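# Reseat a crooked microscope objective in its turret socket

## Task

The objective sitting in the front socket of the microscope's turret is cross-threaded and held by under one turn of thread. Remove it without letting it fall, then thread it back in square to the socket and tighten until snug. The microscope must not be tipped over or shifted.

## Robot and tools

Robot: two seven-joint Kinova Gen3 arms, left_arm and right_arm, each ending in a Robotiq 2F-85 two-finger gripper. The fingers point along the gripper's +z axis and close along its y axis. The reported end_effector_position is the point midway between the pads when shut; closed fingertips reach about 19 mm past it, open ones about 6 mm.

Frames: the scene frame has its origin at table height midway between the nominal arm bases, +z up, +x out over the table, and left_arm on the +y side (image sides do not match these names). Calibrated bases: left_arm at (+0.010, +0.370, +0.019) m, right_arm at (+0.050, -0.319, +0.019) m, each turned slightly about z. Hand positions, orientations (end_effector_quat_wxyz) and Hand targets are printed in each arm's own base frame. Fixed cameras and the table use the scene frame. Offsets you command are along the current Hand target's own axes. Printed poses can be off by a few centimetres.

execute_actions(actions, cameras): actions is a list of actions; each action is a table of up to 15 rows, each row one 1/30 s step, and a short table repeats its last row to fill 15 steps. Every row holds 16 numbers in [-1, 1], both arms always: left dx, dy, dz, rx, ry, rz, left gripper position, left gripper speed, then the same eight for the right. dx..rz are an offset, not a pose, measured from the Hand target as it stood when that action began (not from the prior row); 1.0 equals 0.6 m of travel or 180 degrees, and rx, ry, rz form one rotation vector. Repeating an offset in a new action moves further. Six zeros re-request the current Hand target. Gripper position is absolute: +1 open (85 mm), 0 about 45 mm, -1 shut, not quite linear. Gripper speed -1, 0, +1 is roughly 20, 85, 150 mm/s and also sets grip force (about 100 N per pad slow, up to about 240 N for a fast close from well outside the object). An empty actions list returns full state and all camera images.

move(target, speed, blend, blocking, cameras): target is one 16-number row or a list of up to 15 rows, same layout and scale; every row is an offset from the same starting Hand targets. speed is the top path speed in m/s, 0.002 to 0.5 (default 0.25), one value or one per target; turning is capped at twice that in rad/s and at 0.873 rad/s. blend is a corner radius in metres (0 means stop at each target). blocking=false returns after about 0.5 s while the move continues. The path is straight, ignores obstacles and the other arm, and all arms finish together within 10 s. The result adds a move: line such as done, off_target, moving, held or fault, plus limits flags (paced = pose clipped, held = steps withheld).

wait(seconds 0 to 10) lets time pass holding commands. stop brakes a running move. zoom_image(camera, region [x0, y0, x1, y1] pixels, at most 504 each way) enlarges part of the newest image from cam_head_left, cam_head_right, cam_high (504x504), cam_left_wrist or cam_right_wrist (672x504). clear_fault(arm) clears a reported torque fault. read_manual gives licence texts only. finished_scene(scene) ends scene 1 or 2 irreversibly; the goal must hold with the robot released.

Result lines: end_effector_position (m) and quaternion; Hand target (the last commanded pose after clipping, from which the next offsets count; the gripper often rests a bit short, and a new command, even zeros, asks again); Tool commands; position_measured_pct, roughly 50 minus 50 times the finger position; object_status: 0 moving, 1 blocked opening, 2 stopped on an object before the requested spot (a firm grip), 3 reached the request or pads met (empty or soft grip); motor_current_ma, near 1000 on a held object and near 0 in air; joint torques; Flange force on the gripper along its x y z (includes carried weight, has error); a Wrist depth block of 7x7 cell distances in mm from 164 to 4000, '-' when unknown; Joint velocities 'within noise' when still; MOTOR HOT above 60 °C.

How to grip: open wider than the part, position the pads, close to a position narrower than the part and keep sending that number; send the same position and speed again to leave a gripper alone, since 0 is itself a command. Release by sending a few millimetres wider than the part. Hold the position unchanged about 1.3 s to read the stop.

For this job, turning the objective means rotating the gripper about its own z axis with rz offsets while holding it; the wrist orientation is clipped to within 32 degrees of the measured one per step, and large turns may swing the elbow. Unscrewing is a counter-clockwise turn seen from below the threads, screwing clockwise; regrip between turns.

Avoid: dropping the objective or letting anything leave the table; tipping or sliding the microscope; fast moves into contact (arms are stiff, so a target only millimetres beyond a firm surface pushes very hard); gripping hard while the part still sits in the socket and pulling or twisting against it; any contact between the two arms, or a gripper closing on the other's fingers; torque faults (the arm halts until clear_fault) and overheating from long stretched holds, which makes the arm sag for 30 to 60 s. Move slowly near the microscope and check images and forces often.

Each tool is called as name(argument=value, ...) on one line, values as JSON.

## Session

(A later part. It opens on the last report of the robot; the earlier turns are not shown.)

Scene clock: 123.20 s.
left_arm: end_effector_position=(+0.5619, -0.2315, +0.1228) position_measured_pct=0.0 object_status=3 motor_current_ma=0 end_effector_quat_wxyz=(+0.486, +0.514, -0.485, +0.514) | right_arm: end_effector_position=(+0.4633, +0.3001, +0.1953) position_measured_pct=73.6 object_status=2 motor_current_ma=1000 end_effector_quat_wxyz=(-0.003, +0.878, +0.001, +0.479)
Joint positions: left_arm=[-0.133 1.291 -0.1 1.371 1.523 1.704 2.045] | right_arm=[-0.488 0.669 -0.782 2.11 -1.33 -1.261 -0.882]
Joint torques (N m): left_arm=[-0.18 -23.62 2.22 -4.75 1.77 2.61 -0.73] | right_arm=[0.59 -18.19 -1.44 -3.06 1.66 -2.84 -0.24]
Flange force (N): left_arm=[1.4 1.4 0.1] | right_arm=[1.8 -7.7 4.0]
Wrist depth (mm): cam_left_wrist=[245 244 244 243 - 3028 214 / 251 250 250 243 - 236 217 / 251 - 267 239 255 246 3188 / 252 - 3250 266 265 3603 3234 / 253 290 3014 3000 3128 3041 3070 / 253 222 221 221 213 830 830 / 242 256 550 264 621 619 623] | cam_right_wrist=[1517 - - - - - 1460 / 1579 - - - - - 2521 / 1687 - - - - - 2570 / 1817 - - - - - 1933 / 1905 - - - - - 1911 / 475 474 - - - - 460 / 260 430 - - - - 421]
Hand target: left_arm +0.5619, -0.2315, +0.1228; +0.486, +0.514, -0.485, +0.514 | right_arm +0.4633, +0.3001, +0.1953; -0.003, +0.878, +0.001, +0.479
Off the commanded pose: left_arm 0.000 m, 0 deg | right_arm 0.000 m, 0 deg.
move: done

move(target=[0,0,0,0,0,0,1,1,0.0005,0,0,0.0389,0,0,-0.49,-1], speed=0.12)

move(target=[0,0,0,0,0,0,1,1,0.0003,0,0,0.0444,0,0,-0.49,-1], speed=0.12)

move(target=[0,0,0,0,0,0,1,1,0.0002,0,0,0.0556,0,0,-0.49,-1], speed=0.12)

Scene clock: 124.37 s.
left_arm: end_effector_position=(+0.5619, -0.2315, +0.1228) position_measured_pct=0.0 object_status=3 motor_current_ma=0 end_effector_quat_wxyz=(+0.486, +0.514, -0.485, +0.514) | right_arm: end_effector_position=(+0.4635, +0.3001, +0.1956) position_measured_pct=73.6 object_status=2 motor_current_ma=1000 end_effector_quat_wxyz=(-0.057, +0.876, +0.030, +0.478)
Joint positions: left_arm=[-0.133 1.291 -0.1 1.371 1.523 1.704 2.045] | right_arm=[-0.395 0.64 -0.805 2.204 -1.167 -1.167 -0.962]
Joint torques (N m): left_arm=[-0.17 -23.65 2.24 -4.73 1.77 2.59 -0.71] | right_arm=[0.82 -18.57 -1.4 -3.41 1.63 -3.53 -0.22]
Flange force (N): left_arm=[1.3 1.3 0.1] | right_arm=[0.6 -7.1 7.0]
Wrist depth (mm): cam_left_wrist=[245 245 244 243 - 3028 258 / 251 250 250 244 - 240 226 / 251 - 268 239 254 249 3234 / 252 - 3188 266 266 3643 3142 / 253 290 3084 3070 3055 3070 3014 / 253 222 222 221 213 829 828 / 242 256 552 264 621 619 620] | cam_right_wrist=[1598 - - - - - 2248 / 1700 - - - - - 2343 / 1807 - - - - - 2456 / 2511 - - - - - 1759 / 2132 - - - - - 1812 / 290 504 - - - - 440 / 282 436 - - - - 406]
Hand target: left_arm +0.5619, -0.2315, +0.1228; +0.486, +0.514, -0.485, +0.514 | right_arm +0.4635, +0.3001, +0.1956; -0.057, +0.876, +0.030, +0.478
Off the commanded pose: left_arm 0.000 m, 0 deg | right_arm 0.000 m, 0 deg.
move: done

Scene clock: 125.40 s.
left_arm: end_effector_position=(+0.5619, -0.2315, +0.1228) position_measured_pct=0.0 object_status=3 motor_current_ma=0 end_effector_quat_wxyz=(+0.486, +0.514, -0.485, +0.514) | right_arm: end_effector_position=(+0.4636, +0.3001, +0.1958) position_measured_pct=73.6 object_status=2 motor_current_ma=1000 end_effector_quat_wxyz=(-0.117, +0.870, +0.063, +0.475)
Joint positions: left_arm=[-0.133 1.291 -0.1 1.371 1.523 1.704 2.045] | right_arm=[-0.268 0.629 -0.834 2.292 -0.938 -1.08 -1.061]
Joint torques (N m): left_arm=[-0.21 -23.61 2.26 -4.76 1.75 2.6 -0.74] | right_arm=[0.92 -19.27 -2.26 -3.55 1.61 -4.04 -0.19]
Flange force (N): left_arm=[1.4 1.4 0.1] | right_arm=[-1.1 -5.5 12.0]
Wrist depth (mm): cam_left_wrist=[245 245 244 243 - 2973 275 / 251 250 250 244 - 241 235 / 251 - 267 239 253 253 3188 / 252 - 3203 266 267 3704 3172 / 253 290 3041 3000 3113 3055 3070 / 253 221 221 221 213 831 829 / 242 256 553 264 623 623 620] | cam_right_wrist=[2751 - - - - - 1405 / 2987 - - - - - 1500 / 3098 - - - - - 2326 / 2858 - - - - - 2059 / 2294 - - - - - 1773 / 309 292 - - - - 428 / 298 455 - - - - 389]
Hand target: left_arm +0.5619, -0.2315, +0.1228; +0.486, +0.514, -0.485, +0.514 | right_arm +0.4636, +0.3001, +0.1957; -0.117, +0.870, +0.063, +0.475
Off the commanded pose: left_arm 0.000 m, 0 deg | right_arm 0.000 m, 0 deg.
move: done

Scene clock: 126.60 s.
left_arm: end_effector_position=(+0.5619, -0.2315, +0.1228) position_measured_pct=0.0 object_status=3 motor_current_ma=0 end_effector_quat_wxyz=(+0.486, +0.514, -0.485, +0.514) | right_arm: end_effector_position=(+0.4637, +0.3001, +0.1959) position_measured_pct=73.6 object_status=2 motor_current_ma=1000 end_effector_quat_wxyz=(-0.193, +0.856, +0.104, +0.468)
Joint positions: left_arm=[-0.133 1.291 -0.1 1.371 1.523 1.704 2.045] | right_arm=[-0.074 0.66 -0.883 2.366 -0.604 -1 -1.165]
Joint torques (N m): left_arm=[-0.14 -23.66 2.23 -4.77 1.75 2.59 -0.73] | right_arm=[1.04 -19.11 -3.66 -3.44 1.84 -4.15 -0.16]
Flange force (N): left_arm=[1.3 1.4 0.0] | right_arm=[-2.0 -2.2 15.1]
Wrist depth (mm): cam_left_wrist=[245 245 244 244 - 352 292 / 251 250 250 244 252 252 246 / 252 - 268 239 255 258 3055 / 252 - 3172 266 268 3684 3188 / 253 290 3055 3014 3055 3070 3128 / 253 221 221 221 213 832 828 / 242 256 553 264 624 619 619] | cam_right_wrist=[2858 - - - - - 1353 / 3041 - - - - - 1438 / 3028 - - - - - 1524 / 2987 - - - - - 1633 / 732 - - - - - 1700 / 322 319 - - - - 233 / 296 478 - - - - -]
Hand target: left_arm +0.5619, -0.2315, +0.1228; +0.486, +0.514, -0.485, +0.514 | right_arm +0.4637, +0.3001, +0.1959; -0.193, +0.856, +0.104, +0.468
Off the commanded pose: left_arm 0.000 m, 0 deg | right_arm 0.000 m, 0 deg.
move: done

move(target=[0,0,0,0,0,0,1,1,0,0,0.0009,0,0,0,-0.49,-1], speed=0.03, cameras=["cam_left_wrist","cam_right_wrist"])

zoom_image(camera="cam_left_wrist", region=[395, 140, 455, 200])

zoom_image(camera="cam_right_wrist", region=[280, 408, 420, 492])

Scene clock: 127.63 s.
left_arm: end_effector_position=(+0.5619, -0.2315, +0.1228) position_measured_pct=0.0 object_status=3 motor_current_ma=0 end_effector_quat_wxyz=(+0.486, +0.514, -0.485, +0.514) | right_arm: end_effector_position=(+0.4641, +0.3003, +0.1956) position_measured_pct=73.6 object_status=2 motor_current_ma=1000 end_effector_quat_wxyz=(-0.193, +0.856, +0.104, +0.468)
Joint positions: left_arm=[-0.133 1.291 -0.1 1.371 1.523 1.704 2.045] | right_arm=[-0.074 0.662 -0.882 2.365 -0.603 -1 -1.164]
Joint torques (N m): left_arm=[-0.19 -23.6 2.22 -4.74 1.76 2.61 -0.73] | right_arm=[0.26 -16.29 -3.2 -4.13 1.74 -3.1 -0.18]
Flange force (N): left_arm=[1.4 1.3 0.1] | right_arm=[0.8 -1.0 5.7]
Wrist depth (mm): cam_left_wrist=[245 245 244 244 - 350 292 / 251 250 250 243 252 252 246 / 251 - 268 239 254 257 3000 / 252 - 3142 266 267 3725 3188 / 252 290 3028 3084 3041 3000 3000 / 253 222 221 221 213 827 831 / 242 256 552 264 620 619 623] | cam_right_wrist=[2934 - - - - - 1353 / 3000 - - - - - 1435 / 2973 - - - - - 1507 / 2947 - - - - - 1621 / 730 - - - - - 1709 / 321 318 - - - - 233 / 297 479 - - - - -]
Hand target: left_arm +0.5619, -0.2315, +0.1228; +0.486, +0.514, -0.485, +0.514 | right_arm +0.4641, +0.3003, +0.1956; -0.193, +0.856, +0.104, +0.468
Off the commanded pose: left_arm 0.000 m, 0 deg | right_arm 0.000 m, 0 deg.
move: done
Images, in order (width x height): cam_left_wrist 672x504, cam_right_wrist 672x504.

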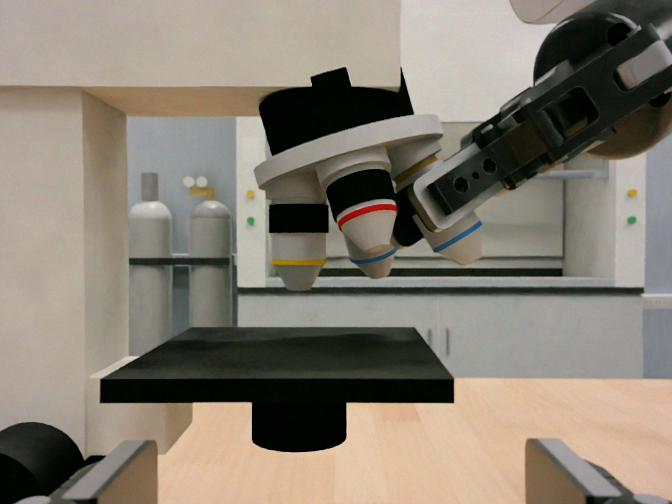

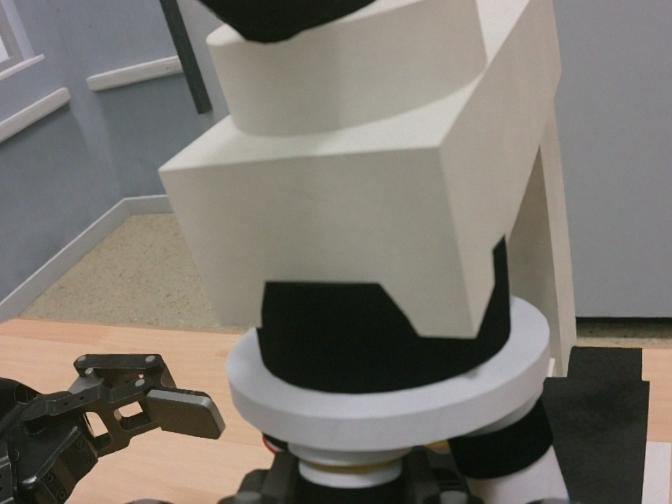

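Scaled by 8.400.

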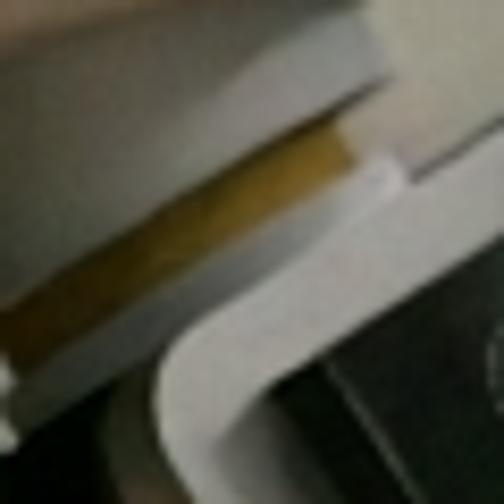

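Scaled by 3.600.

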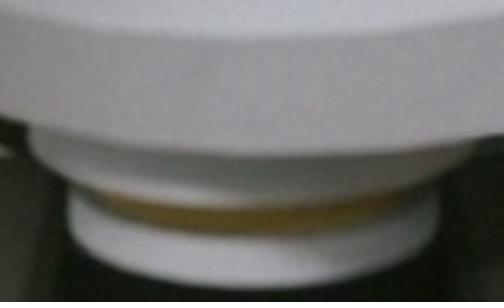

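move(target=[0,0,0,0,0,0,1,1,-0.0008,0,0,0,0,0,-0.49,-1], speed=0.03)

move(target=[0,0,0,0,0,0,1,1,-0.0006,0,0,0,0,0,-0.49,-1], speed=0.03)

Scene clock: 128.57 s.
left_arm: end_effector_position=(+0.5619, -0.2315, +0.1228) position_measured_pct=0.0 object_status=3 motor_current_ma=0 end_effector_quat_wxyz=(+0.486, +0.514, -0.485, +0.514) | right_arm: end_effector_position=(+0.4638, +0.3003, +0.1952) position_measured_pct=73.6 object_status=2 motor_current_ma=1000 end_effector_quat_wxyz=(-0.193, +0.856, +0.104, +0.468)
Joint positions: left_arm=[-0.133 1.291 -0.1 1.371 1.523 1.704 2.045] | right_arm=[-0.075 0.663 -0.882 2.366 -0.603 -1.003 -1.165]
Joint torques (N m): left_arm=[-0.17 -23.64 2.2 -4.76 1.78 2.62 -0.73] | right_arm=[-0.08 -15.32 -3.13 -2.4 1.4 -2.36 -0.13]
Flange force (N): left_arm=[1.4 1.4 0.1] | right_arm=[3.5 -1.4 7.4]
Wrist depth (mm): cam_left_wrist=[245 245 244 243 - 351 293 / 251 250 250 243 252 252 246 / 251 - 267 239 254 257 3000 / 252 - 3203 266 267 3643 3188 / 252 290 3070 3098 3055 3041 3028 / 253 222 222 222 213 832 828 / 242 256 551 264 620 622 619] | cam_right_wrist=[2947 - - - - - 1361 / 3041 - - - - - 1441 / 3055 - - - - - 1524 / 3000 - - - - - 1625 / 730 - - - - - 1713 / 322 318 - - - - 233 / 297 482 - - - - -]
Hand target: left_arm +0.5619, -0.2315, +0.1228; +0.486, +0.514, -0.485, +0.514 | right_arm +0.4638, +0.3003, +0.1952; -0.193, +0.856, +0.104, +0.468
Off the commanded pose: left_arm 0.000 m, 0 deg | right_arm 0.000 m, 0 deg.
move: done

Scene clock: 129.27 s.
left_arm: end_effector_position=(+0.5619, -0.2315, +0.1228) position_measured_pct=0.0 object_status=3 motor_current_ma=0 end_effector_quat_wxyz=(+0.486, +0.514, -0.485, +0.514) | right_arm: end_effector_position=(+0.4636, +0.3003, +0.1949) position_measured_pct=73.6 object_status=2 motor_current_ma=1000 end_effector_quat_wxyz=(-0.193, +0.856, +0.104, +0.468)
Joint positions: left_arm=[-0.133 1.291 -0.1 1.371 1.523 1.704 2.045] | right_arm=[-0.075 0.664 -0.882 2.367 -0.603 -1.004 -1.165]
Joint torques (N m): left_arm=[-0.18 -23.6 2.24 -4.8 1.76 2.57 -0.72] | right_arm=[-0.14 -15.33 -3.09 -2.43 1.35 -2.39 -0.19]
Flange force (N): left_arm=[1.5 1.6 0.1] | right_arm=[3.7 -1.1 7.4]
Wrist depth (mm): cam_left_wrist=[245 245 243 243 - 351 297 / 251 250 251 244 251 252 246 / 251 - 268 239 254 257 3028 / 252 - 3142 266 267 3584 3157 / 252 290 3041 3028 3084 3014 3055 / 253 222 222 221 213 829 829 / 242 256 552 264 622 618 619] | cam_right_wrist=[2960 - - - - - 1348 / 3028 - - - - - 1438 / 3000 - - - - - 1521 / 2960 - - - - - 1617 / 729 - - - - - 1727 / 321 319 - - - - 232 / 296 479 - - - - -]
Hand target: left_arm +0.5619, -0.2315, +0.1228; +0.486, +0.514, -0.485, +0.514 | right_arm +0.4636, +0.3003, +0.1949; -0.193, +0.856, +0.104, +0.468
Off the commanded pose: left_arm 0.000 m, 0 deg | right_arm 0.000 m, 0 deg.
move: done

move(target=[0,0,0,0,0,0,1,1,0.0019,0,0,0,0,0,-0.49,-1], speed=0.03)

move(target=[0,0,0,0,0,0,1,1,0.0001,0,0,0.0833,0,0,-0.49,-1], speed=0.12)

move(target=[0,0,0,0,0,0,1,1,0.0001,0,0,0.0833,0,0,-0.49,-1], speed=0.12)

Scene clock: 132.10 s.
left_arm: end_effector_position=(+0.5619, -0.2315, +0.1228) position_measured_pct=0.0 object_status=3 motor_current_ma=0 end_effector_quat_wxyz=(+0.486, +0.514, -0.485, +0.514) | right_arm: end_effector_position=(+0.4642, +0.3003, +0.1958) position_measured_pct=73.6 object_status=2 motor_current_ma=1000 end_effector_quat_wxyz=(-0.193, +0.856, +0.104, +0.468)
Joint positions: left_arm=[-0.133 1.291 -0.1 1.371 1.523 1.704 2.045] | right_arm=[-0.073 0.661 -0.882 2.365 -0.604 -0.999 -1.164]
Joint torques (N m): left_arm=[-0.2 -23.63 2.22 -4.76 1.73 2.61 -0.75] | right_arm=[0.49 -17.83 -3.49 -5.29 2.04 -3.89 -0.17]
Flange force (N): left_arm=[1.4 1.4 0.2] | right_arm=[-2.1 -0.3 7.0]
Wrist depth (mm): cam_left_wrist=[245 245 244 243 - 351 293 / 251 250 250 243 252 252 246 / 251 - 268 239 254 257 2973 / 251 - 3203 266 268 3643 3157 / 253 290 3098 3055 3098 3084 3028 / 253 222 222 221 213 833 833 / 242 256 551 264 623 622 622] | cam_right_wrist=[2895 - - - - - 1353 / 3000 - - - - - 1438 / 2908 - - - - - 1517 / 2921 - - - - - 1625 / 729 - - - - - 1718 / 321 316 - - - - 233 / 297 482 - - - - -]
Hand target: left_arm +0.5619, -0.2315, +0.1228; +0.486, +0.514, -0.485, +0.514 | right_arm +0.4642, +0.3003, +0.1958; -0.193, +0.856, +0.104, +0.468
Off the commanded pose: left_arm 0.000 m, 0 deg | right_arm 0.000 m, 0 deg.
move: done

Scene clock: 133.67 s.
left_arm: end_effector_position=(+0.5619, -0.2315, +0.1228) position_measured_pct=0.0 object_status=3 motor_current_ma=0 end_effector_quat_wxyz=(+0.486, +0.514, -0.485, +0.514) | right_arm: end_effector_position=(+0.4643, +0.3003, +0.1959) position_measured_pct=73.6 object_status=2 motor_current_ma=1000 end_effector_quat_wxyz=(-0.303, +0.824, +0.164, +0.450)
Joint positions: left_arm=[-0.133 1.291 -0.1 1.371 1.523 1.704 2.045] | right_arm=[0.249 0.803 -0.975 2.377 -0.093 -0.855 -1.232]
Joint torques (N m): left_arm=[-0.18 -23.65 2.25 -4.78 1.75 2.58 -0.71] | right_arm=[0.12 -17.63 -7.21 -4.72 2.39 -4.3 -0.17]
Flange force (N): left_arm=[1.3 1.5 0.1] | right_arm=[-3.0 5.4 7.8]
Wrist depth (mm): cam_left_wrist=[245 245 244 243 381 356 354 / 251 250 250 243 252 287 268 / 251 - 268 239 259 264 2987 / 252 - 3188 266 268 3663 3142 / 252 290 3041 3055 3000 3014 3014 / 253 222 221 221 213 827 828 / 242 256 554 264 620 617 620] | cam_right_wrist=[- - - - - - 188 / 2621 - - - - - 187 / 2580 - - - - - 221 / 2631 - - - - - 231 / 373 - - - - - 242 / 347 350 - - - - 222 / 336 319 - - - - -]
Hand target: left_arm +0.5619, -0.2315, +0.1228; +0.486, +0.514, -0.485, +0.514 | right_arm +0.4643, +0.3003, +0.1959; -0.303, +0.824, +0.164, +0.450
Off the commanded pose: left_arm 0.000 m, 0 deg | right_arm 0.000 m, 0 deg.
move: done

Scene clock: 135.23 s.
left_arm: end_effector_position=(+0.5619, -0.2315, +0.1228) position_measured_pct=0.0 object_status=3 motor_current_ma=0 end_effector_quat_wxyz=(+0.486, +0.514, -0.485, +0.514) | right_arm: end_effector_position=(+0.4643, +0.3003, +0.1959) position_measured_pct=73.6 object_status=2 motor_current_ma=1000 end_effector_quat_wxyz=(-0.408, +0.777, +0.222, +0.425)
Joint positions: left_arm=[-0.133 1.291 -0.1 1.371 1.523 1.704 2.045] | right_arm=[0.532 1.045 -1.108 2.269 0.36 -0.568 -1.267]
Joint torques (N m): left_arm=[-0.17 -23.66 2.2 -4.74 1.78 2.59 -0.73] | right_arm=[-1.13 -17.31 -12.77 -2.15 2.48 -4.4 -0.14]
Flange force (N): left_arm=[1.3 1.3 0.1] | right_arm=[-5.0 12.1 5.0]
Wrist depth (mm): cam_left_wrist=[245 244 244 243 388 381 649 / 251 250 250 243 283 287 291 / 251 - 268 239 259 276 3142 / 252 - 3157 266 267 3584 3188 / 252 290 3014 2987 3070 3055 3055 / 253 222 221 221 213 828 828 / 242 256 550 264 621 621 619] | cam_right_wrist=[- - - - - - - / 2447 - - - - - - / 2483 - - - - - 207 / 2438 - - - - - 223 / 469 399 - - - - 236 / 498 386 - - - - 218 / 2411 381 - - - - -]
Hand target: left_arm +0.5619, -0.2315, +0.1228; +0.486, +0.514, -0.485, +0.514 | right_arm +0.4643, +0.3003, +0.1959; -0.408, +0.777, +0.222, +0.425
Off the commanded pose: left_arm 0.000 m, 0 deg | right_arm 0.000 m, 0 deg.
move: done

wait(seconds=0.1, cameras=["cam_left_wrist","cam_right_wrist"])

zoom_image(camera="cam_left_wrist", region=[395, 140, 455, 200])

zoom_image(camera="cam_left_wrist", region=[370, 110, 500, 280])

zoom_image(camera="cam_right_wrist", region=[280, 408, 420, 492])

Scene clock: 135.70 s.
left_arm: end_effector_position=(+0.5619, -0.2315, +0.1228) position_measured_pct=0.0 object_status=3 motor_current_ma=0 end_effector_quat_wxyz=(+0.486, +0.514, -0.485, +0.514) | right_arm: end_effector_position=(+0.4643, +0.3003, +0.1959) position_measured_pct=73.6 object_status=2 motor_current_ma=1000 end_effector_quat_wxyz=(-0.408, +0.777, +0.222, +0.425)
Joint positions: left_arm=[-0.133 1.291 -0.1 1.371 1.523 1.704 2.045] | right_arm=[0.532 1.045 -1.108 2.269 0.36 -0.568 -1.267]
Joint torques (N m): left_arm=[-0.18 -23.62 2.23 -4.74 1.76 2.61 -0.73] | right_arm=[-1.14 -17.27 -12.87 -2.25 2.38 -4.43 -0.12]
Flange force (N): left_arm=[1.4 1.3 0.1] | right_arm=[-5.2 12.1 4.7]
Wrist depth (mm): cam_left_wrist=[245 245 244 244 387 382 649 / 251 250 251 243 283 287 290 / 251 - 268 239 260 276 3157 / 252 - 3172 266 266 3684 3113 / 252 290 3070 3041 3014 3084 3070 / 253 222 221 221 213 828 832 / 243 256 552 264 622 618 617] | cam_right_wrist=[- - - - - - - / 2483 - - - - - - / 2550 - - - - - 207 / 2474 - - - - - 223 / 468 398 - - - - 236 / 499 387 - - - - 218 / 2429 381 - - - - -]
Hand target: left_arm +0.5619, -0.2315, +0.1228; +0.486, +0.514, -0.485, +0.514 | right_arm +0.4643, +0.3003, +0.1959; -0.408, +0.777, +0.222, +0.425
Tool commands: left_gripper/position=+1.0 left_gripper/speed=+1.0 right_gripper/position=-0.49 right_gripper/speed=-1.0
Off the commanded pose: left_arm 0.000 m, 0 deg | right_arm 0.000 m, 0 deg.
wait: 0.10 s; at rest from the start
Images, in order (width x height): cam_left_wrist 672x504, cam_right_wrist 672x504.

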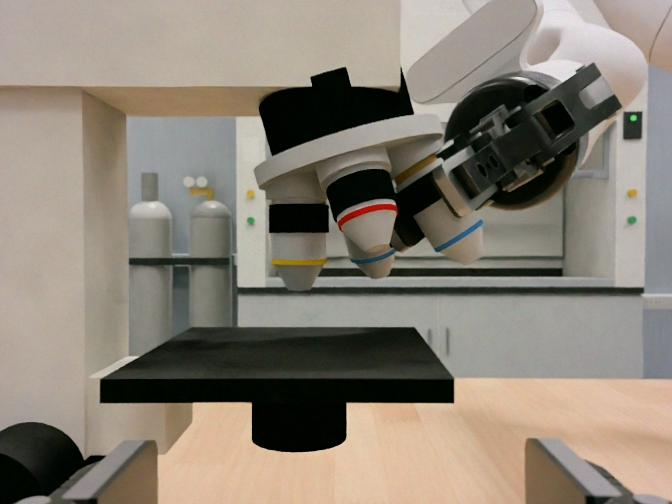

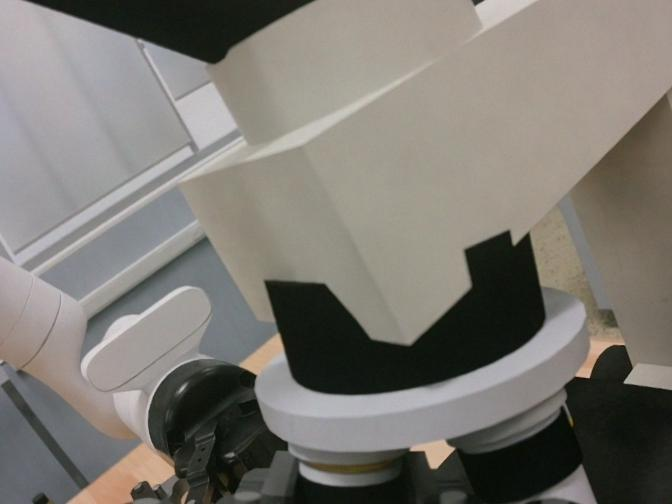

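Scaled by 8.400.

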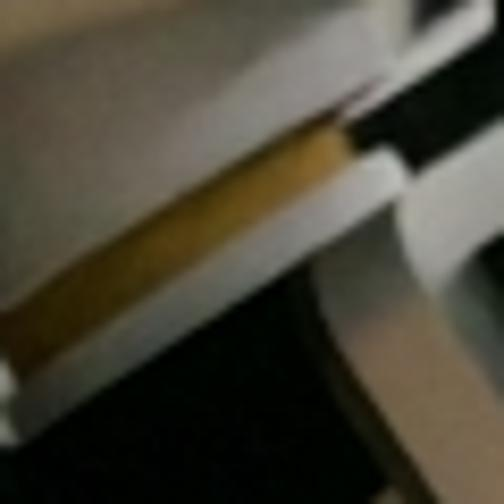

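Scaled by 2.965.

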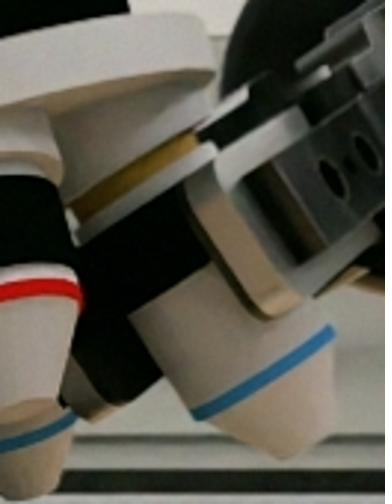

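Scaled by 3.600.

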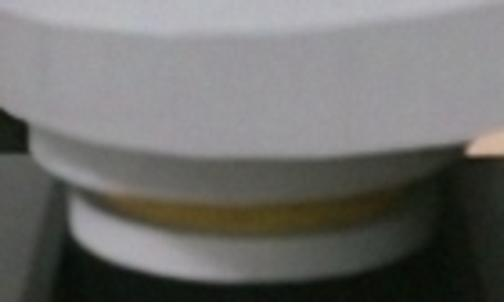

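move(target=[0,0,0,0,0,0,1,1,-0.0005,0.0006,0,0,0,0,-0.49,-1], speed=0.03)

move(target=[0,0,0,0,0,0,1,1,0,0,0,-0.0722,0,0,-0.49,-1], speed=0.12)

Scene clock: 138.80 s.
left_arm: end_effector_position=(+0.5619, -0.2315, +0.1228) position_measured_pct=0.0 object_status=3 motor_current_ma=0 end_effector_quat_wxyz=(+0.486, +0.514, -0.485, +0.514) | right_arm: end_effector_position=(+0.4644, +0.3001, +0.1955) position_measured_pct=73.6 object_status=2 motor_current_ma=1000 end_effector_quat_wxyz=(-0.408, +0.777, +0.222, +0.425)
Joint positions: left_arm=[-0.133 1.291 -0.1 1.371 1.523 1.704 2.045] | right_arm=[0.532 1.047 -1.107 2.269 0.361 -0.568 -1.267]
Joint torques (N m): left_arm=[-0.14 -23.64 2.24 -4.73 1.74 2.59 -0.73] | right_arm=[-0.89 -16.22 -10.67 -1.63 1.82 -3.64 -0.15]
Flange force (N): left_arm=[1.3 1.3 0.0] | right_arm=[-1.2 10.0 3.4]
Wrist depth (mm): cam_left_wrist=[245 244 244 243 388 381 649 / 251 250 251 243 284 287 291 / 252 - 268 239 260 276 3098 / 253 - 3157 266 266 3663 3128 / 253 290 3070 3028 3055 3028 3128 / 253 222 221 221 213 833 831 / 242 256 551 264 624 619 621] | cam_right_wrist=[- - - - - - - / 2429 - - - - - - / 2474 - - - - - 206 / 2429 - - - - - 223 / 468 399 - - - - 236 / 501 386 - - - - 218 / 2394 381 - - - - -]
Hand target: left_arm +0.5619, -0.2315, +0.1228; +0.486, +0.514, -0.485, +0.514 | right_arm +0.4644, +0.3001, +0.1955; -0.408, +0.777, +0.222, +0.425
Off the commanded pose: left_arm 0.000 m, 0 deg | right_arm 0.000 m, 0 deg.
move: done

Scene clock: 140.20 s.
left_arm: end_effector_position=(+0.5619, -0.2315, +0.1228) position_measured_pct=0.0 object_status=3 motor_current_ma=0 end_effector_quat_wxyz=(+0.486, +0.514, -0.485, +0.514) | right_arm: end_effector_position=(+0.4644, +0.3001, +0.1955) position_measured_pct=73.6 object_status=2 motor_current_ma=1000 end_effector_quat_wxyz=(-0.317, +0.818, +0.172, +0.447)
Joint positions: left_arm=[-0.133 1.291 -0.1 1.371 1.523 1.704 2.045] | right_arm=[0.29 0.829 -0.986 2.369 -0.026 -0.827 -1.239]
Joint torques (N m): left_arm=[-0.17 -23.66 2.25 -4.75 1.76 2.61 -0.73] | right_arm=[0.09 -16.27 -6.36 -3.59 1.85 -3.57 -0.14]
Flange force (N): left_arm=[1.3 1.3 0.1] | right_arm=[0.0 4.7 5.7]
Wrist depth (mm): cam_left_wrist=[245 244 244 243 384 361 369 / 251 250 250 244 252 290 270 / 251 - 267 239 259 266 3041 / 252 - 3203 266 268 3704 3142 / 252 290 3098 3014 3128 3041 3014 / 253 222 222 221 213 827 829 / 242 256 550 264 619 618 620] | cam_right_wrist=[- - - - - - 190 / 2570 - - - - - 190 / 2580 - - - - - 214 / 2570 - - - - - 226 / 379 - - - - - 239 / 354 355 - - - - 221 / 356 322 - - - - -]
Hand target: left_arm +0.5619, -0.2315, +0.1228; +0.486, +0.514, -0.485, +0.514 | right_arm +0.4644, +0.3001, +0.1955; -0.317, +0.818, +0.172, +0.447
Off the commanded pose: left_arm 0.000 m, 0 deg | right_arm 0.000 m, 0 deg.
move: done

move(target=[0,0,0,0,0,0,1,1,0,0,0,0,0,0,-0.49,-1], cameras=["cam_left_wrist","cam_right_wrist"])

zoom_image(camera="cam_left_wrist", region=[385, 130, 465, 200])

Scene clock: 141.70 s.
left_arm: end_effector_position=(+0.5619, -0.2315, +0.1228) position_measured_pct=0.0 object_status=3 motor_current_ma=0 end_effector_quat_wxyz=(+0.486, +0.514, -0.485, +0.514) | right_arm: end_effector_position=(+0.4644, +0.3001, +0.1955) position_measured_pct=73.6 object_status=2 motor_current_ma=1000 end_effector_quat_wxyz=(-0.317, +0.818, +0.172, +0.447)
Joint positions: left_arm=[-0.133 1.291 -0.1 1.371 1.523 1.704 2.045] | right_arm=[0.29 0.829 -0.986 2.369 -0.026 -0.827 -1.239]
Joint torques (N m): left_arm=[-0.18 -23.63 2.24 -4.76 1.78 2.6 -0.72] | right_arm=[0.1 -16.25 -6.44 -3.63 1.81 -3.48 -0.18]
Flange force (N): left_arm=[1.4 1.4 0.1] | right_arm=[-0.5 4.7 5.7]
Wrist depth (mm): cam_left_wrist=[245 245 244 243 385 360 369 / 251 250 250 244 252 290 268 / 251 - 268 239 260 265 3014 / 252 - 3234 266 267 3584 3142 / 252 290 3070 3055 3172 3070 3028 / 253 222 222 222 213 830 830 / 242 256 551 264 622 620 616] | cam_right_wrist=[- - - - - - 191 / 2590 - - - - - 190 / 2511 - - - - - 214 / 2550 - - - - - 226 / 379 - - - - - 239 / 353 354 - - - - 221 / 356 321 - - - - -]
Hand target: left_arm +0.5619, -0.2315, +0.1228; +0.486, +0.514, -0.485, +0.514 | right_arm +0.4644, +0.3001, +0.1955; -0.317, +0.818, +0.172, +0.447
Off the commanded pose: left_arm 0.000 m, 0 deg | right_arm 0.000 m, 0 deg.
move: done
Images, in order (width x height): cam_left_wrist 672x504, cam_right_wrist 672x504.

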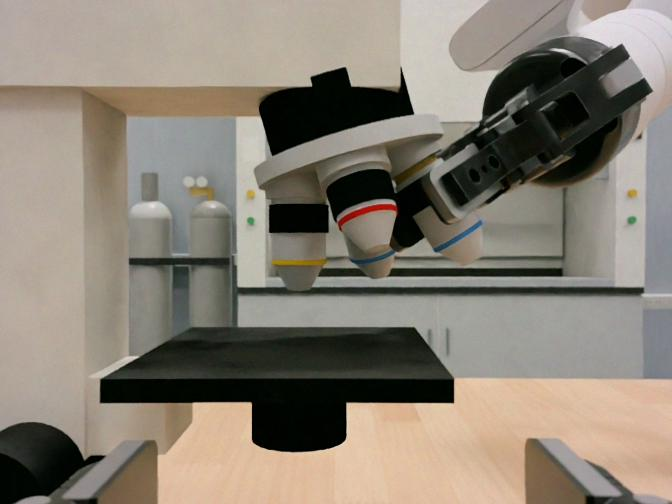

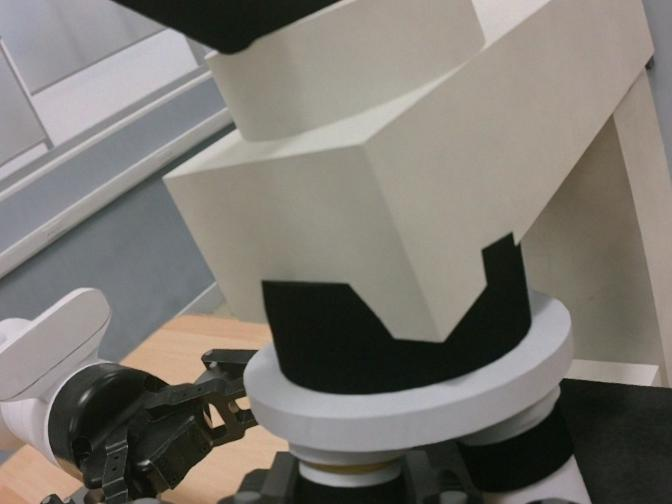

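Scaled by 6.300.

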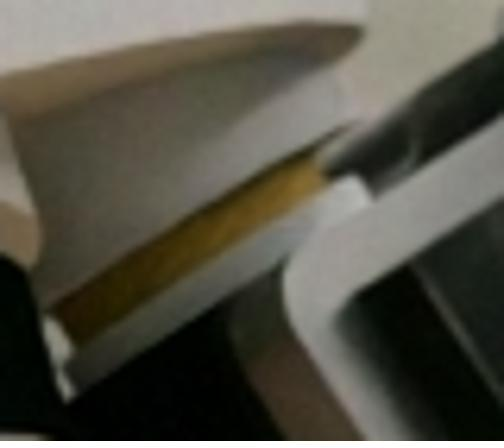

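move(target=[0,0,0,0,0,0,1,1,0,0,0,-0.0667,0,0,-0.49,-1], speed=0.1)

Scene clock: 143.63 s.
left_arm: end_effector_position=(+0.5619, -0.2315, +0.1228) position_measured_pct=0.0 object_status=3 motor_current_ma=0 end_effector_quat_wxyz=(+0.486, +0.514, -0.485, +0.514) | right_arm: end_effector_position=(+0.4644, +0.3001, +0.1955) position_measured_pct=73.6 object_status=2 motor_current_ma=1000 end_effector_quat_wxyz=(-0.230, +0.847, +0.124, +0.463)
Joint positions: left_arm=[-0.133 1.291 -0.1 1.371 1.523 1.704 2.045] | right_arm=[0.03 0.695 -0.905 2.383 -0.426 -0.96 -1.203]
Joint torques (N m): left_arm=[-0.17 -23.63 2.18 -4.77 1.75 2.6 -0.71] | right_arm=[0.74 -15.9 -3.27 -4.54 1.42 -3.34 -0.2]
Flange force (N): left_arm=[1.4 1.5 0.1] | right_arm=[0.3 -0.2 4.3]
Wrist depth (mm): cam_left_wrist=[245 245 244 243 - 342 308 / 251 251 251 244 252 262 253 / 251 - 268 239 254 259 3028 / 252 - 3188 266 268 3643 3203 / 253 290 3014 3055 3070 3055 3098 / 253 222 221 221 213 822 827 / 242 256 553 264 621 622 621] | cam_right_wrist=[- - - - - 177 1359 / 2809 - - - - 197 1423 / 2833 - - - - - 1480 / 2786 - - - - - 1575 / 2706 - - - - - 293 / 330 323 - - - - 228 / 304 328 - - - - -]
Hand target: left_arm +0.5619, -0.2315, +0.1228; +0.486, +0.514, -0.485, +0.514 | right_arm +0.4644, +0.3001, +0.1955; -0.230, +0.847, +0.124, +0.463
Off the commanded pose: left_arm 0.000 m, 0 deg | right_arm 0.000 m, 0 deg.
move: done

move(target=[0,0,0,0,0,0,1,1,0.0001,-0.00005,-0.00035,-0.0667,0,0,-0.49,-1], speed=0.1)

Scene clock: 145.33 s.
left_arm: end_effector_position=(+0.5619, -0.2315, +0.1228) position_measured_pct=0.0 object_status=3 motor_current_ma=0 end_effector_quat_wxyz=(+0.486, +0.514, -0.485, +0.514) | right_arm: end_effector_position=(+0.4642, +0.3000, +0.1957) position_measured_pct=73.6 object_status=2 motor_current_ma=1000 end_effector_quat_wxyz=(-0.140, +0.866, +0.075, +0.473)
Joint positions: left_arm=[-0.133 1.291 -0.1 1.371 1.523 1.704 2.045] | right_arm=[-0.22 0.63 -0.836 2.318 -0.838 -1.047 -1.101]
Joint torques (N m): left_arm=[-0.14 -23.62 2.2 -4.72 1.75 2.59 -0.71] | right_arm=[1.52 -17.22 -1.41 -4.95 1.49 -3.77 -0.25]
Flange force (N): left_arm=[1.3 1.3 0.1] | right_arm=[-0.9 -4.1 4.2]
Wrist depth (mm): cam_left_wrist=[245 245 244 243 - 3014 279 / 251 250 251 244 - 244 239 / 251 - 267 239 252 254 3128 / 252 - 3172 266 266 3643 3157 / 253 291 3070 3028 3041 3014 3028 / 253 221 221 221 213 833 827 / 242 256 552 264 619 619 620] | cam_right_wrist=[2921 - - - - - 1378 / 3055 - - - - - 1451 / 3234 - - - - - 1531 / 2960 - - - - - 1633 / 2429 - - - - - 1731 / 319 303 - - - - 412 / 302 469 - - - - 382]
Hand target: left_arm +0.5619, -0.2315, +0.1228; +0.486, +0.514, -0.485, +0.514 | right_arm +0.4642, +0.3000, +0.1957; -0.140, +0.866, +0.075, +0.473
Off the commanded pose: left_arm 0.000 m, 0 deg | right_arm 0.000 m, 0 deg.
move: done

move(target=[0,0,0,0,0,0,1,1,0,-0.0001,-0.0003,-0.0667,0,0,-0.49,-1], speed=0.1)

Scene clock: 147.00 s.
left_arm: end_effector_position=(+0.5619, -0.2315, +0.1228) position_measured_pct=0.0 object_status=3 motor_current_ma=0 end_effector_quat_wxyz=(+0.486, +0.514, -0.485, +0.514) | right_arm: end_effector_position=(+0.4641, +0.3000, +0.1958) position_measured_pct=73.6 object_status=2 motor_current_ma=1000 end_effector_quat_wxyz=(-0.049, +0.876, +0.025, +0.478)
Joint positions: left_arm=[-0.133 1.291 -0.1 1.371 1.523 1.704 2.045] | right_arm=[-0.418 0.638 -0.786 2.19 -1.193 -1.169 -0.953]
Joint torques (N m): left_arm=[-0.18 -23.62 2.23 -4.78 1.77 2.61 -0.71] | right_arm=[1.99 -19.15 -0.38 -5.57 2.49 -4.03 -0.14]
Flange force (N): left_arm=[1.4 1.6 0.1] | right_arm=[-3.5 -6.2 0.9]
Wrist depth (mm): cam_left_wrist=[245 245 244 243 - 3000 223 / 251 250 251 244 - 236 224 / 252 - 268 239 253 250 3142 / 252 - 3219 266 266 3704 3188 / 252 290 3014 3041 3014 3028 3028 / 253 222 222 221 213 832 830 / 243 256 553 264 620 621 623] | cam_right_wrist=[1571 - - - - - 1782 / 1649 - - - - - 1900 / 1773 - - - - - 2502 / 2429 - - - - - 1797 / 2066 - - - - - 1852 / 289 499 - - - - 447 / 275 - - - - - 408]
Hand target: left_arm +0.5619, -0.2315, +0.1228; +0.486, +0.514, -0.485, +0.514 | right_arm +0.4641, +0.3000, +0.1958; -0.049, +0.876, +0.025, +0.478
Off the commanded pose: left_arm 0.000 m, 0 deg | right_arm 0.000 m, 0 deg.
move: done

move(target=[0,0,0,0,0,0,1,1,-0.0002,-0.00005,-0.0004,-0.0667,0,0,-0.49,-1], speed=0.1, cameras=["cam_left_wrist"])

zoom_image(camera="cam_left_wrist", region=[385, 130, 465, 200])

Scene clock: 148.73 s.
left_arm: end_effector_position=(+0.5619, -0.2315, +0.1228) position_measured_pct=0.0 object_status=3 motor_current_ma=0 end_effector_quat_wxyz=(+0.486, +0.514, -0.485, +0.514) | right_arm: end_effector_position=(+0.4638, +0.3000, +0.1958) position_measured_pct=73.6 object_status=2 motor_current_ma=1000 end_effector_quat_wxyz=(+0.043, +0.877, -0.025, +0.479)
Joint positions: left_arm=[-0.133 1.291 -0.1 1.371 1.523 1.704 2.045] | right_arm=[-0.565 0.698 -0.745 2.019 -1.447 -1.336 -0.819]
Joint torques (N m): left_arm=[-0.14 -23.62 2.23 -4.77 1.76 2.6 -0.7] | right_arm=[2.04 -20.89 0 -5.36 3.29 -3.71 -0.12]
Flange force (N): left_arm=[1.4 1.5 0.1] | right_arm=[-4.7 -6.5 -1.3]
Wrist depth (mm): cam_left_wrist=[245 244 244 243 - 3028 207 / 251 250 251 243 - 228 210 / 251 - 268 239 251 236 3041 / 252 - 3250 266 266 3663 3219 / 252 291 3041 3028 3113 3070 3041 / 253 222 222 221 213 830 832 / 243 256 551 264 623 620 620] | cam_right_wrist=[1448 - - - - - 1633 / 1524 - - - - - 2600 / 1625 - - - - - 2706 / 1718 - - - - - 2009 / 1822 - - - - - 547 / 456 - - - - - 477 / 419 421 - - - - 436]
Hand target: left_arm +0.5619, -0.2315, +0.1228; +0.486, +0.514, -0.485, +0.514 | right_arm +0.4638, +0.3000, +0.1958; +0.043, +0.877, -0.025, +0.479
Off the commanded pose: left_arm 0.000 m, 0 deg | right_arm 0.000 m, 0 deg.
move: done
Images, in order (width x height): cam_left_wrist 672x504.

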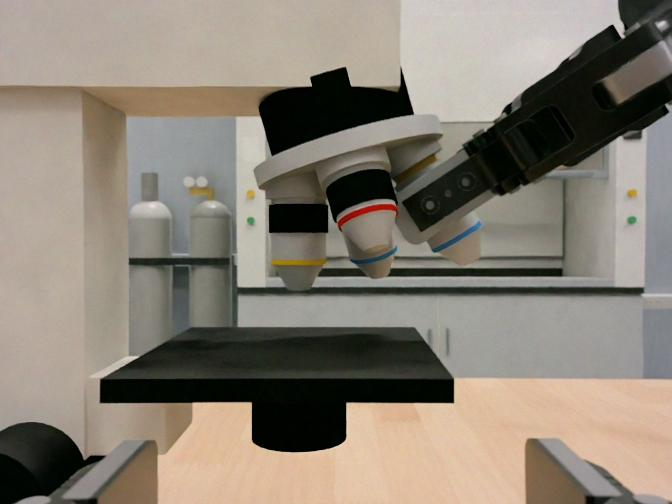

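Scaled by 6.300.

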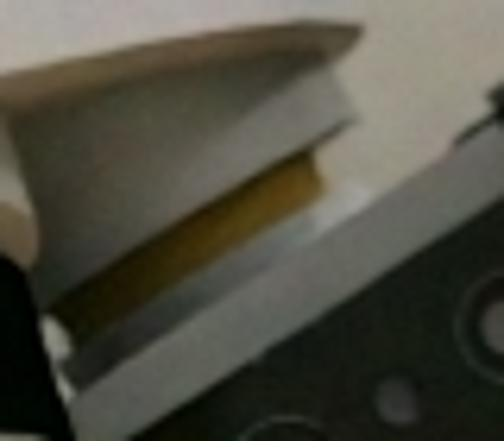

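move(target=[0,0,0,0,0,0,1,1,-0.0005,0.0001,-0.0005,-0.0667,0,0,-0.49,-1], speed=0.1)

Scene clock: 150.67 s.
left_arm: end_effector_position=(+0.5619, -0.2315, +0.1228) position_measured_pct=0.0 object_status=3 motor_current_ma=0 end_effector_quat_wxyz=(+0.486, +0.514, -0.485, +0.514) | right_arm: end_effector_position=(+0.4634, +0.3000, +0.1957) position_measured_pct=73.6 object_status=2 motor_current_ma=1000 end_effector_quat_wxyz=(+0.135, +0.867, -0.075, +0.473)
Joint positions: left_arm=[-0.133 1.291 -0.1 1.371 1.523 1.704 2.045] | right_arm=[-0.677 0.786 -0.695 1.818 -1.616 -1.516 -0.711]
Joint torques (N m): left_arm=[-0.16 -23.61 2.25 -4.78 1.74 2.59 -0.73] | right_arm=[1.68 -21.73 0.08 -3.79 3.07 -3.45 -0.1]
Flange force (N): left_arm=[1.5 1.5 0.1] | right_arm=[-2.2 -8.6 -1.7]
Wrist depth (mm): cam_left_wrist=[245 244 244 243 - 2987 205 / 251 250 250 244 244 207 193 / 251 - 268 239 253 222 - / 252 - 3142 266 264 3643 3142 / 253 291 3041 3028 3041 3028 3000 / 253 222 222 221 213 828 824 / 242 256 551 264 620 620 622] | cam_right_wrist=[1384 - - - - - 2798 / 1464 - - - - - 2947 / 1549 - - - - - 3188 / 1641 - - - - - 2921 / 1749 - - - - - 614 / 431 - - - - - 525 / 394 - - - - 457 475]
Hand target: left_arm +0.5619, -0.2315, +0.1228; +0.486, +0.514, -0.485, +0.514 | right_arm +0.4634, +0.3000, +0.1957; +0.135, +0.867, -0.075, +0.473
Off the commanded pose: left_arm 0.000 m, 0 deg | right_arm 0.000 m, 0 deg.
move: done

move(target=[0,0,0,0,0,0,1,1,0,0,-0.0003,-0.0667,0,0,-0.49,-1], speed=0.1)

move(target=[0,0,0,0,0,0,1,1,0,0,-0.0002,-0.0667,0,0,-0.49,-1], speed=0.1)

Scene clock: 152.40 s.
left_arm: end_effector_position=(+0.5619, -0.2315, +0.1228) position_measured_pct=0.0 object_status=3 motor_current_ma=0 end_effector_quat_wxyz=(+0.486, +0.514, -0.485, +0.514) | right_arm: end_effector_position=(+0.4633, +0.3001, +0.1958) position_measured_pct=73.6 object_status=2 motor_current_ma=1000 end_effector_quat_wxyz=(+0.225, +0.848, -0.124, +0.463)
Joint positions: left_arm=[-0.133 1.291 -0.1 1.371 1.523 1.704 2.045] | right_arm=[-0.764 0.89 -0.636 1.594 -1.729 -1.693 -0.614]
Joint torques (N m): left_arm=[-0.14 -23.61 2.24 -4.79 1.76 2.59 -0.71] | right_arm=[1.14 -24.05 0.19 -4.17 3.29 -3.25 -0.19]
Flange force (N): left_arm=[1.5 1.6 0.0] | right_arm=[-3.3 -7.7 -2.0]
Wrist depth (mm): cam_left_wrist=[245 244 244 243 - 2947 194 / 251 250 251 244 244 194 181 / 251 - 267 239 247 203 - / 252 - 3172 266 264 3603 3157 / 253 291 3070 3041 3055 3028 3041 / 253 222 222 221 213 830 826 / 242 256 553 263 622 621 621] | cam_right_wrist=[1364 203 - - - - - / 1423 189 - - - - 3603 / 1500 234 - - - - 3725 / 1602 252 - - - - 3623 / 1704 - - - - - 742 / 270 - - - - 590 603 / 217 - - - - 508 536]
Hand target: left_arm +0.5619, -0.2315, +0.1228; +0.486, +0.514, -0.485, +0.514 | right_arm +0.4633, +0.3001, +0.1958; +0.225, +0.848, -0.124, +0.463
Off the commanded pose: left_arm 0.000 m, 0 deg | right_arm 0.000 m, 0 deg.
move: done

Scene clock: 153.83 s.
left_arm: end_effector_position=(+0.5619, -0.2315, +0.1228) position_measured_pct=0.0 object_status=3 motor_current_ma=0 end_effector_quat_wxyz=(+0.486, +0.514, -0.485, +0.514) | right_arm: end_effector_position=(+0.4632, +0.3001, +0.1959) position_measured_pct=73.6 object_status=2 motor_current_ma=1000 end_effector_quat_wxyz=(+0.312, +0.820, -0.171, +0.447)
Joint positions: left_arm=[-0.133 1.291 -0.1 1.371 1.523 1.704 2.045] | right_arm=[-0.833 1.008 -0.569 1.349 -1.8 -1.865 -0.514]
Joint torques (N m): left_arm=[-0.2 -23.56 2.3 -4.76 1.79 2.6 -0.71] | right_arm=[1.51 -25.98 1.04 -4.13 3.77 -2.97 -0.15]
Flange force (N): left_arm=[1.5 1.6 0.1] | right_arm=[-4.2 -8.1 -4.7]
Wrist depth (mm): cam_left_wrist=[245 245 244 243 - 3028 181 / 251 251 250 243 244 182 182 / 252 - 267 239 219 182 - / 252 - 3203 266 263 - 3142 / 253 290 3055 3014 3098 3028 3055 / 253 222 221 222 213 828 827 / 242 256 553 264 619 620 620] | cam_right_wrist=[212 178 - - - - - / 223 177 - - - - 3453 / 233 - - - - - 3349 / 234 239 - - - - 3142 / 248 - - - - - 3266 / 228 - - - - 693 768 / 210 - - - - 581 632]
Hand target: left_arm +0.5619, -0.2315, +0.1228; +0.486, +0.514, -0.485, +0.514 | right_arm +0.4632, +0.3001, +0.1959; +0.312, +0.820, -0.171, +0.447
Off the commanded pose: left_arm 0.000 m, 0 deg | right_arm 0.000 m, 0 deg.
move: done

wait(seconds=0, cameras=["cam_left_wrist","cam_right_wrist","cam_head_left"])

zoom_image(camera="cam_left_wrist", region=[385, 130, 465, 200])

zoom_image(camera="cam_right_wrist", region=[240, 384, 420, 504])

Scene clock: 154.27 s.
left_arm: end_effector_position=(+0.5619, -0.2315, +0.1228) position_measured_pct=0.0 object_status=3 motor_current_ma=0 end_effector_quat_wxyz=(+0.486, +0.514, -0.485, +0.514) | right_arm: end_effector_position=(+0.4632, +0.3001, +0.1959) position_measured_pct=73.6 object_status=2 motor_current_ma=1000 end_effector_quat_wxyz=(+0.312, +0.820, -0.171, +0.447)
Joint positions: left_arm=[-0.133 1.291 -0.1 1.371 1.523 1.704 2.045] | right_arm=[-0.833 1.008 -0.569 1.349 -1.8 -1.865 -0.514]
Joint torques (N m): left_arm=[-0.15 -23.63 2.24 -4.74 1.77 2.59 -0.72] | right_arm=[1.53 -26.09 1.1 -4.33 3.8 -3.05 -0.12]
Flange force (N): left_arm=[1.4 1.4 0.0] | right_arm=[-4.7 -7.5 -4.4]
Wrist depth (mm): cam_left_wrist=[245 244 244 243 - 3000 181 / 250 250 251 244 244 182 182 / 252 - 267 238 219 182 - / 252 - 3142 266 263 - 3157 / 252 291 3014 2987 3028 3028 3014 / 252 222 222 221 213 831 827 / 243 256 550 264 619 622 622] | cam_right_wrist=[212 178 - - - - - / 223 177 - - - - 3400 / 233 - - - - - 3418 / 234 239 - - - - 3203 / 248 - - - - - 3332 / 228 - - - - 691 765 / 210 - - - - 582 633]
Hand target: left_arm +0.5619, -0.2315, +0.1228; +0.486, +0.514, -0.485, +0.514 | right_arm +0.4632, +0.3001, +0.1959; +0.312, +0.820, -0.171, +0.447
Tool commands: left_gripper/position=+1.0 left_gripper/speed=+1.0 right_gripper/position=-0.49 right_gripper/speed=-1.0
Off the commanded pose: left_arm 0.000 m, 0 deg | right_arm 0.000 m, 0 deg.
Images, in order (width x height): cam_head_left 504x504, cam_left_wrist 672x504, cam_right_wrist 672x504.

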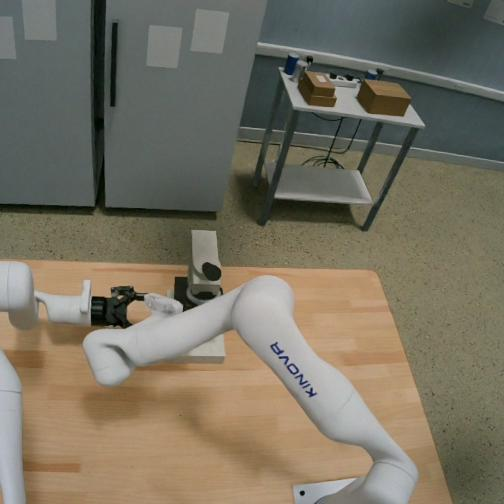

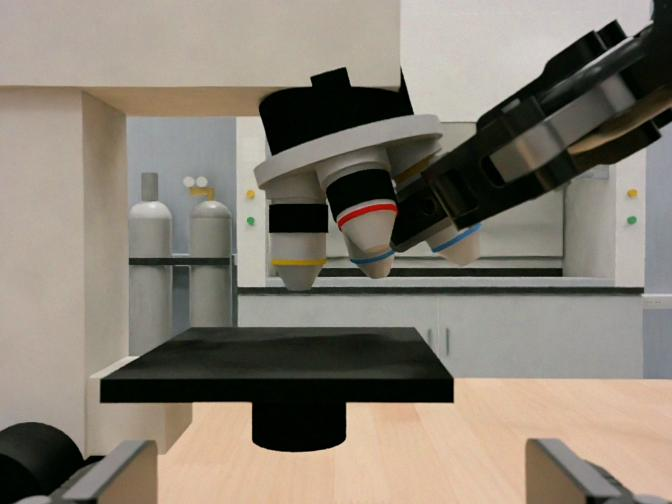

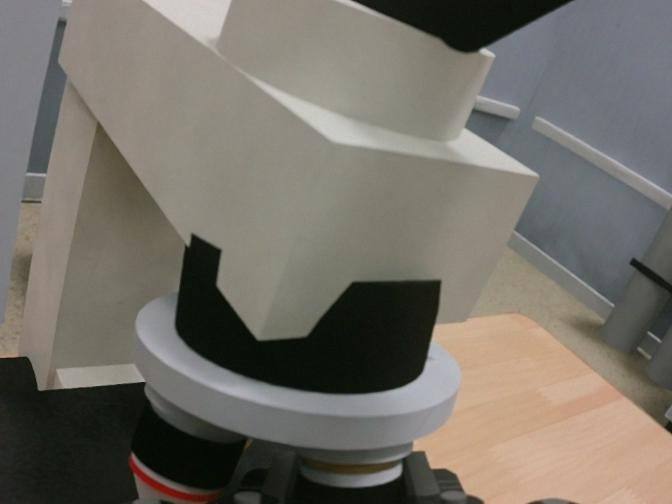

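Scaled by 6.300.

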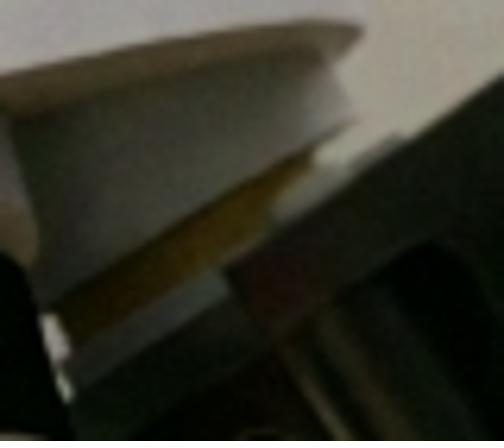

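Scaled by 2.800.

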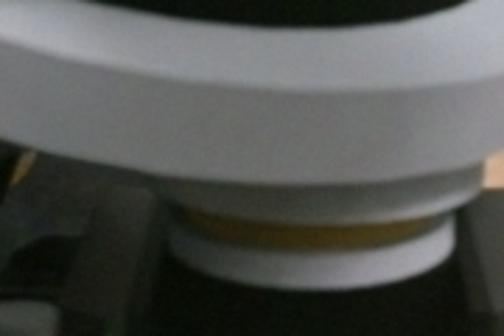

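zoom_image(camera="cam_right_wrist", region=[290, 434, 420, 494])

Scaled by 3.877.

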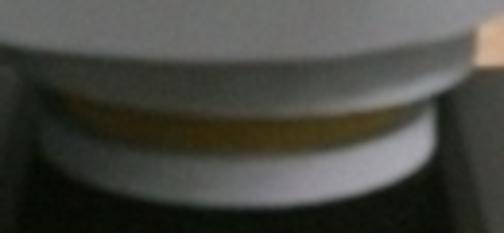

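zoom_image(camera="cam_left_wrist", region=[390, 145, 445, 195])

Scaled by 9.164.

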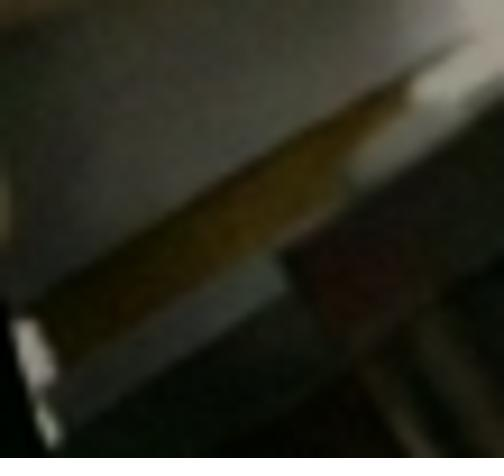

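move(target=[0,0,0,0,0,0,1,1,-0.0004,-0.0007,-0.0002,0,0,0.0111,-0.49,-1], speed=0.05, cameras=["cam_right_wrist","cam_left_wrist"])

zoom_image(camera="cam_right_wrist", region=[290, 434, 420, 494])

zoom_image(camera="cam_left_wrist", region=[390, 145, 445, 195])

Scene clock: 156.67 s.
left_arm: end_effector_position=(+0.5619, -0.2315, +0.1228) position_measured_pct=0.0 object_status=3 motor_current_ma=0 end_effector_quat_wxyz=(+0.486, +0.514, -0.485, +0.514) | right_arm: end_effector_position=(+0.4632, +0.3005, +0.1956) position_measured_pct=73.6 object_status=2 motor_current_ma=1000 end_effector_quat_wxyz=(+0.304, +0.817, -0.186, +0.453)
Joint positions: left_arm=[-0.133 1.291 -0.1 1.371 1.523 1.704 2.045] | right_arm=[-0.835 1.009 -0.567 1.347 -1.801 -1.864 -0.548]
Joint torques (N m): left_arm=[-0.19 -23.6 2.23 -4.77 1.74 2.6 -0.73] | right_arm=[0.48 -25.36 0.21 -3.62 2.65 -3.23 -0.2]
Flange force (N): left_arm=[1.5 1.5 0.1] | right_arm=[-1.8 -9.9 -2.4]
Wrist depth (mm): cam_left_wrist=[245 244 244 243 - 3014 180 / 251 250 250 244 243 178 182 / 251 - 268 238 220 182 - / 252 - 3172 266 266 3643 3084 / 252 291 3070 3055 3041 3055 3084 / 253 222 222 222 213 831 828 / 242 256 551 264 621 620 620] | cam_right_wrist=[205 179 - - - - - / 205 173 - - - - 3383 / 228 - - - - - 3471 / 233 - - - - - 3188 / 245 - - - - - 3219 / 246 - - - - 674 714 / 214 - - - - 570 610]
Hand target: left_arm +0.5619, -0.2315, +0.1228; +0.486, +0.514, -0.485, +0.514 | right_arm +0.4632, +0.3005, +0.1956; +0.304, +0.817, -0.186, +0.453
Off the commanded pose: left_arm 0.000 m, 0 deg | right_arm 0.000 m, 0 deg.
move: done
Images, in order (width x height): cam_left_wrist 672x504, cam_right_wrist 672x504.

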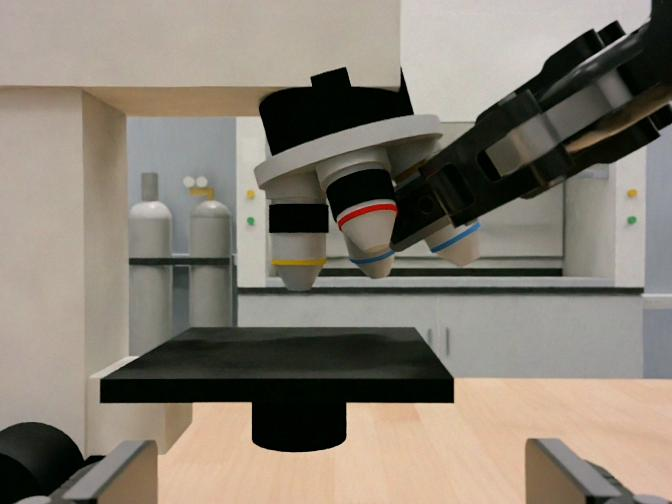

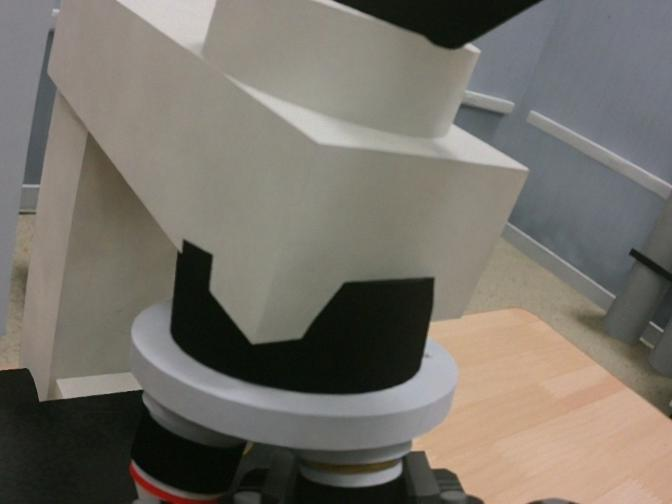

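Scaled by 3.877.

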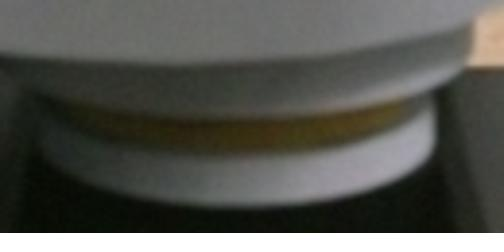

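Scaled by 9.164.

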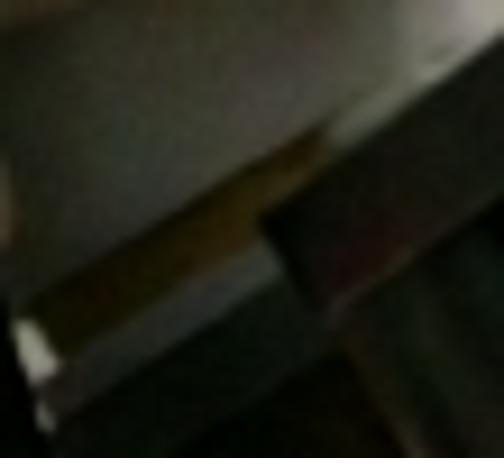

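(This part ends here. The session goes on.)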